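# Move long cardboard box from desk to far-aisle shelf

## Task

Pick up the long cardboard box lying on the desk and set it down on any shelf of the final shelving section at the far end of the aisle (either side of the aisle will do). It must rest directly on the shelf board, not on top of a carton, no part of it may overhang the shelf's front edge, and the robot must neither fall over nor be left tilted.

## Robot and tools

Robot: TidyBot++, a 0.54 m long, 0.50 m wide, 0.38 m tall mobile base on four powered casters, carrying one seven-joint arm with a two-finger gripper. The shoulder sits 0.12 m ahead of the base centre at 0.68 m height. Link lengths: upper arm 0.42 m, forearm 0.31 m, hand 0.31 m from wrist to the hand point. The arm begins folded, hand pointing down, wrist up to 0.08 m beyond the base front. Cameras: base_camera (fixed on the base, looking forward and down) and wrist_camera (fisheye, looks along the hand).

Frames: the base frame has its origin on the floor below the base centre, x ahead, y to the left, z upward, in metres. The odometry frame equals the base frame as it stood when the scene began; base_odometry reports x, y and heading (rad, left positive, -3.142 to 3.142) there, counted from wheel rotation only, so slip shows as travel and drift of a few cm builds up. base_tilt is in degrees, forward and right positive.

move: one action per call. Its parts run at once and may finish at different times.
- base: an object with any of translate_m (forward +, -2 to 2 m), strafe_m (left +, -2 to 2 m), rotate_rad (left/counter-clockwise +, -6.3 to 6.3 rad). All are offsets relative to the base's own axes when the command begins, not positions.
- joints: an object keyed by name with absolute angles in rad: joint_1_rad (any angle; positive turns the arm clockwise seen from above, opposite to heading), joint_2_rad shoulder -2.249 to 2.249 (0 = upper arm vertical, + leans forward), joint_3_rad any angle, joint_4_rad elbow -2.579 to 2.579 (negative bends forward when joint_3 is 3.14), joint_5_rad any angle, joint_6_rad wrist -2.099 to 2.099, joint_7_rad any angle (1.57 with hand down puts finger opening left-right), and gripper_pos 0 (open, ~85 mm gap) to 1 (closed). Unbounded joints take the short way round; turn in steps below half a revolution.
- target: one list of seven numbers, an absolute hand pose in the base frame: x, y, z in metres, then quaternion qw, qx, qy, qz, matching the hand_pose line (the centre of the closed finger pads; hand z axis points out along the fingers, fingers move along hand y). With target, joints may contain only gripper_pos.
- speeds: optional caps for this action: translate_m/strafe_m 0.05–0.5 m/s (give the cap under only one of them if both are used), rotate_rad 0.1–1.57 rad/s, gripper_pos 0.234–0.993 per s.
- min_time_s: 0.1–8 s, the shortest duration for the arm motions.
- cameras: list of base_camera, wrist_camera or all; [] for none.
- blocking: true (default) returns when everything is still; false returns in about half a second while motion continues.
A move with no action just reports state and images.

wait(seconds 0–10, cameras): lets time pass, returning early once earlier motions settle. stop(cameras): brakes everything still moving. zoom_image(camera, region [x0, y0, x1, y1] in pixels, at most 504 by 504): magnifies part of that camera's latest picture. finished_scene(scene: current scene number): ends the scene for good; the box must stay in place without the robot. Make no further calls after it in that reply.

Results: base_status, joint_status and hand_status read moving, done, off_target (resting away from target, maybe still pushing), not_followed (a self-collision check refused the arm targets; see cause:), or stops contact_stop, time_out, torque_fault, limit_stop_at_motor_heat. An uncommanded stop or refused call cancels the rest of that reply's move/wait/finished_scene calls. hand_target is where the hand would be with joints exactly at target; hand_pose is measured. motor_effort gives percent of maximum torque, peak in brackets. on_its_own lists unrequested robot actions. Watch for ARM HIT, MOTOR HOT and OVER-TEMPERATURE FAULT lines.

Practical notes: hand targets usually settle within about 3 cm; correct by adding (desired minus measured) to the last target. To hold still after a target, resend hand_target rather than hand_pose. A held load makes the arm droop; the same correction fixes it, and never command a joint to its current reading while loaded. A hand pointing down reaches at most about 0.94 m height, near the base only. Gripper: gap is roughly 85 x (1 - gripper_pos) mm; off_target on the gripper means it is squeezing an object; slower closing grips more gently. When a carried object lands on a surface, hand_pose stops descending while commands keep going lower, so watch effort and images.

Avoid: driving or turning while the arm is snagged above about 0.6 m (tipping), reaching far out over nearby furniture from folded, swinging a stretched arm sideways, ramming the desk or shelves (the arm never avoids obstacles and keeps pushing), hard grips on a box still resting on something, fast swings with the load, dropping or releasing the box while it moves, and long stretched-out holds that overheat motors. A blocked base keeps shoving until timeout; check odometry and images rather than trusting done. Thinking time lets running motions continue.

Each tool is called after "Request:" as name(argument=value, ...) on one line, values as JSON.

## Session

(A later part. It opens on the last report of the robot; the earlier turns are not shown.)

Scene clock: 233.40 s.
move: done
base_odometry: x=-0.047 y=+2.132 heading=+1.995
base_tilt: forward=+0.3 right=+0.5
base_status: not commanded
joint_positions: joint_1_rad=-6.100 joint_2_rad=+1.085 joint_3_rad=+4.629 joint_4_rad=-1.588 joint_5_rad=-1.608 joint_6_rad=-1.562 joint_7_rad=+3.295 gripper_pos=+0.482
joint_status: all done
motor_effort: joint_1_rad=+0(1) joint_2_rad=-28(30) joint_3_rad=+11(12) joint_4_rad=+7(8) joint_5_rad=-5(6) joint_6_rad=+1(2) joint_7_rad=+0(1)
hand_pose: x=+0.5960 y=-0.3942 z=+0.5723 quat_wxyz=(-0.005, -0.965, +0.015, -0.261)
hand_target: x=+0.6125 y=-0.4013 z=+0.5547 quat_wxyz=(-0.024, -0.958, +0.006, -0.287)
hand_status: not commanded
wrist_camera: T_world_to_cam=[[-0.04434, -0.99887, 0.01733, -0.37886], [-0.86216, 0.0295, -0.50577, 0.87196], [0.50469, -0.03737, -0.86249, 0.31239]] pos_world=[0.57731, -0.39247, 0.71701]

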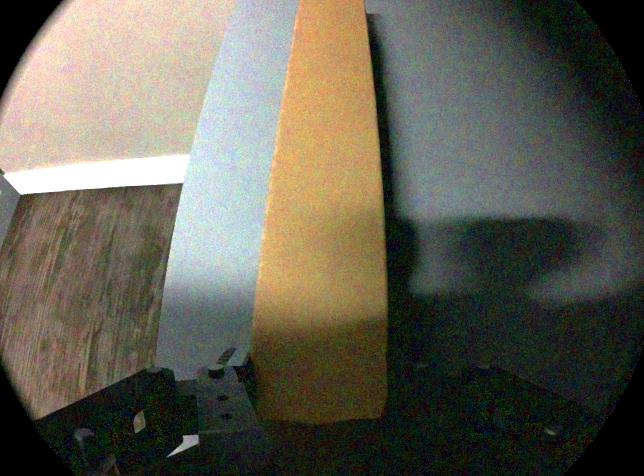

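Request:
move(joints={"joint_2_rad": 1.1, "gripper_pos": 0.44}, speeds={"gripper_pos": 0.234}, cameras=["wrist_camera"])

Request:
move(joints={"gripper_pos": 0.1}, speeds={"gripper_pos": 0.234}, cameras=["wrist_camera"])

Scene clock: 241.30 s.
move: done
base_odometry: x=-0.047 y=+2.132 heading=+1.995
base_tilt: forward=+0.3 right=+0.5
base_status: not commanded
joint_positions: joint_1_rad=-6.100 joint_2_rad=+1.085 joint_3_rad=+4.624 joint_4_rad=-1.591 joint_5_rad=-1.614 joint_6_rad=-1.556 joint_7_rad=+3.296 gripper_pos=+0.439
joint_status: all done
motor_effort: joint_1_rad=-1(1) joint_2_rad=-29(29) joint_3_rad=+12(12) joint_4_rad=+7(8) joint_5_rad=-4(5) joint_6_rad=+0(1) joint_7_rad=-1(1)
hand_pose: x=+0.5975 y=-0.3947 z=+0.5716 quat_wxyz=(-0.006, -0.965, +0.016, -0.263)
hand_target: x=+0.6147 y=-0.4017 z=+0.5653 quat_wxyz=(-0.025, -0.955, +0.006, -0.296)
hand_status: not commanded
wrist_camera: T_world_to_cam=[[-0.04693, -0.99873, 0.01842, -0.37834], [-0.85936, 0.03097, -0.51043, 0.87446], [0.50921, -0.03979, -0.85972, 0.30579]] pos_world=[0.57801, -0.39277, 0.71622]

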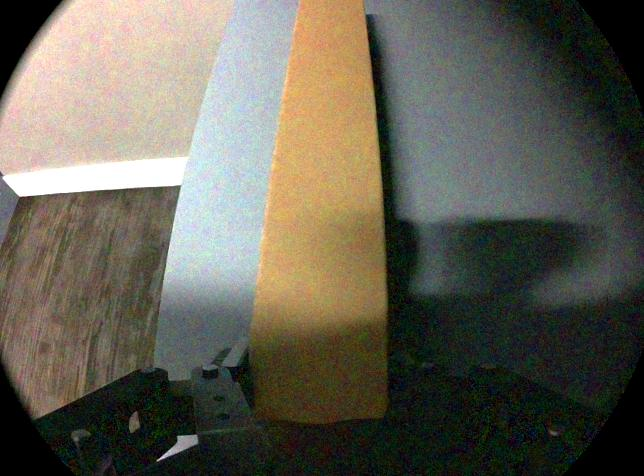

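Scene clock: 243.33 s.
move: done
base_odometry: x=-0.047 y=+2.132 heading=+1.995
base_tilt: forward=+0.3 right=+0.5
base_status: not commanded
joint_positions: joint_1_rad=-6.100 joint_2_rad=+1.086 joint_3_rad=+4.618 joint_4_rad=-1.591 joint_5_rad=-1.614 joint_6_rad=-1.553 joint_7_rad=+3.296 gripper_pos=+0.100
joint_status: all done
motor_effort: joint_1_rad=-1(1) joint_2_rad=-30(31) joint_3_rad=+12(13) joint_4_rad=+8(8) joint_5_rad=-4(5) joint_6_rad=+0(0) joint_7_rad=-1(1)
hand_pose: x=+0.5985 y=-0.3937 z=+0.5698 quat_wxyz=(-0.005, -0.965, +0.015, -0.263)
hand_target: x=+0.6147 y=-0.4017 z=+0.5653 quat_wxyz=(-0.025, -0.955, +0.006, -0.296)
hand_status: not commanded
wrist_camera: T_world_to_cam=[[-0.04577, -0.99883, 0.0154, -0.37622], [-0.85935, 0.03151, -0.51042, 0.87449], [0.50934, -0.03659, -0.85979, 0.30503]] pos_world=[0.57891, -0.39217, 0.71442]

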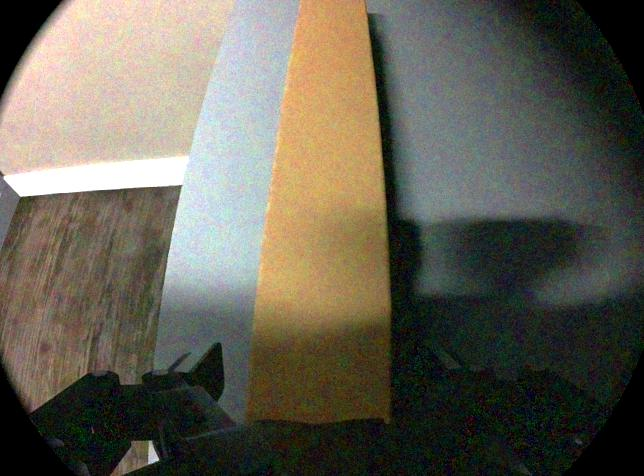

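Released and stable. Open fully, then lift.

Request:
move(joints={"gripper_pos": 0.0}, speeds={"gripper_pos": 0.4}, cameras=[])

Request:
move(joints={"joint_2_rad": 0.96}, min_time_s=1.5, cameras=["wrist_camera"])

Request:
move(joints={"joint_2_rad": 0.95, "joint_5_rad": -1.88}, min_time_s=1.5, cameras=["wrist_camera"])

Scene clock: 247.33 s.
move: done
base_odometry: x=-0.047 y=+2.132 heading=+1.995
base_tilt: forward=+0.3 right=+0.5
base_status: not commanded
joint_positions: joint_1_rad=-6.100 joint_2_rad=+1.086 joint_3_rad=+4.618 joint_4_rad=-1.591 joint_5_rad=-1.614 joint_6_rad=-1.553 joint_7_rad=+3.296 gripper_pos=+0.000
joint_status: all done
motor_effort: joint_1_rad=-1(1) joint_2_rad=-30(31) joint_3_rad=+12(12) joint_4_rad=+8(8) joint_5_rad=-4(4) joint_6_rad=+0(1) joint_7_rad=+0(1)
hand_pose: x=+0.5985 y=-0.3937 z=+0.5698 quat_wxyz=(-0.005, -0.965, +0.015, -0.263)
hand_target: x=+0.6147 y=-0.4017 z=+0.5653 quat_wxyz=(-0.025, -0.955, +0.006, -0.296)
hand_status: not commanded

Scene clock: 249.17 s.
move: done
base_odometry: x=-0.047 y=+2.132 heading=+1.995
base_tilt: forward=+0.3 right=+0.5
base_status: not commanded
joint_positions: joint_1_rad=-6.100 joint_2_rad=+0.989 joint_3_rad=+4.618 joint_4_rad=-1.591 joint_5_rad=-1.614 joint_6_rad=-1.553 joint_7_rad=+3.296 gripper_pos=+0.000
joint_status: all done
motor_effort: joint_1_rad=-1(1) joint_2_rad=-29(31) joint_3_rad=+12(13) joint_4_rad=+9(9) joint_5_rad=-4(5) joint_6_rad=+0(1) joint_7_rad=+0(1)
hand_pose: x=+0.6067 y=-0.3950 z=+0.6223 quat_wxyz=(-0.012, -0.951, +0.013, -0.309)
hand_target: x=+0.6254 y=-0.4037 z=+0.6446 quat_wxyz=(-0.037, -0.932, +0.004, -0.361)
hand_status: not commanded
wrist_camera: T_world_to_cam=[[-0.04769, -0.99847, 0.02794, -0.38447], [-0.80719, 0.02205, -0.58987, 0.92244], [0.58836, -0.05069, -0.80701, 0.25958]] pos_world=[0.57353, -0.39106, 0.76436]

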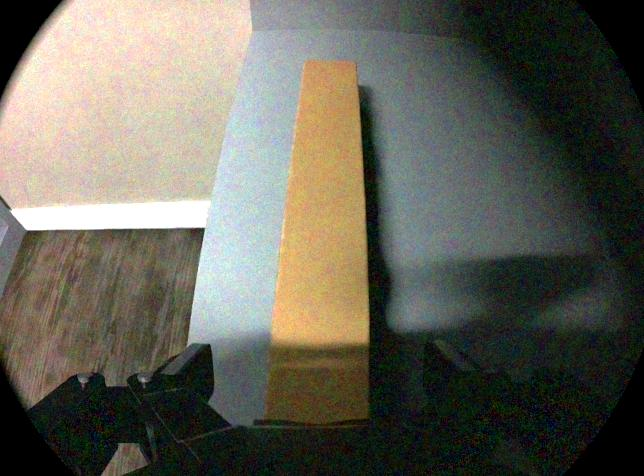

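Scene clock: 250.97 s.
move: done
base_odometry: x=-0.047 y=+2.132 heading=+1.995
base_tilt: forward=+0.3 right=+0.5
base_status: not commanded
joint_positions: joint_1_rad=-6.100 joint_2_rad=+0.984 joint_3_rad=+4.618 joint_4_rad=-1.591 joint_5_rad=-1.783 joint_6_rad=-1.553 joint_7_rad=+3.296 gripper_pos=+0.000
joint_status: all done
motor_effort: joint_1_rad=+0(1) joint_2_rad=-30(31) joint_3_rad=+12(12) joint_4_rad=+9(9) joint_5_rad=-6(6) joint_6_rad=+0(1) joint_7_rad=+0(1)
hand_pose: x=+0.6456 y=-0.4039 z=+0.6597 quat_wxyz=(-0.025, -0.921, +0.018, -0.389)
hand_target: x=+0.6609 y=-0.4142 z=+0.6907 quat_wxyz=(-0.053, -0.894, +0.012, -0.444)
hand_status: not commanded
wrist_camera: T_world_to_cam=[[-0.06909, -0.99666, 0.04363, -0.38836], [-0.69428, 0.01664, -0.71952, 0.9866], [0.71638, -0.08, -0.6931, 0.09666]] pos_world=[0.58889, -0.39575, 0.79381]

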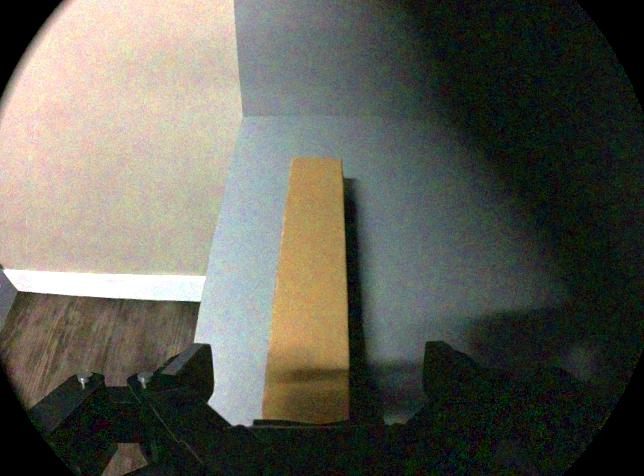

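Request:
move(base={"strafe_m": 0.2}, speeds={"strafe_m": 0.15}, cameras=["wrist_camera"])

Scene clock: 255.93 s.
move: done
base_odometry: x=-0.229 y=+2.050 heading=+1.996
base_tilt: forward=+0.3 right=+0.5
base_status: done
joint_positions: joint_1_rad=-6.104 joint_2_rad=+0.982 joint_3_rad=+4.617 joint_4_rad=-1.592 joint_5_rad=-1.785 joint_6_rad=-1.548 joint_7_rad=+3.296 gripper_pos=+0.000
joint_status: not commanded
motor_effort: joint_1_rad=-1(3) joint_2_rad=-30(31) joint_3_rad=+12(12) joint_4_rad=+9(9) joint_5_rad=-6(7) joint_6_rad=+0(1) joint_7_rad=+0(1)
hand_pose: x=+0.6476 y=-0.4033 z=+0.6610 quat_wxyz=(-0.027, -0.920, +0.017, -0.391)
hand_target: x=+0.6609 y=-0.4142 z=+0.6907 quat_wxyz=(-0.053, -0.894, +0.012, -0.444)
hand_status: not commanded
wrist_camera: T_world_to_cam=[[-0.0693, -0.99652, 0.04632, -0.38918], [-0.69146, 0.01452, -0.72227, 0.98803], [0.71908, -0.08208, -0.69006, 0.09168]] pos_world=[0.59029, -0.39464, 0.79491]

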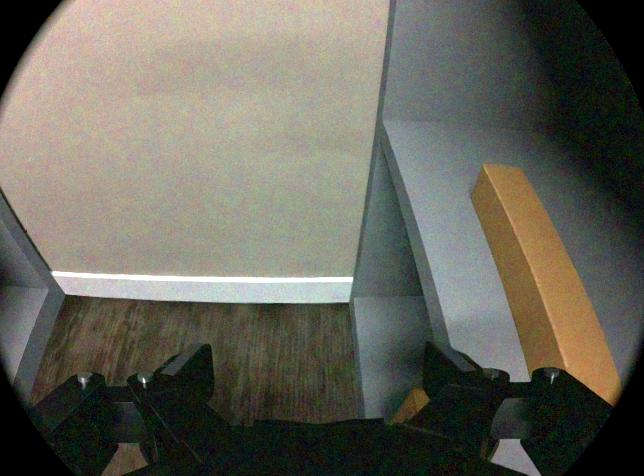

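Box lies flat on the shelf, well behind the front edge, untouched.

Request:
finished_scene(scene=2)

The scene is finished: the task was done.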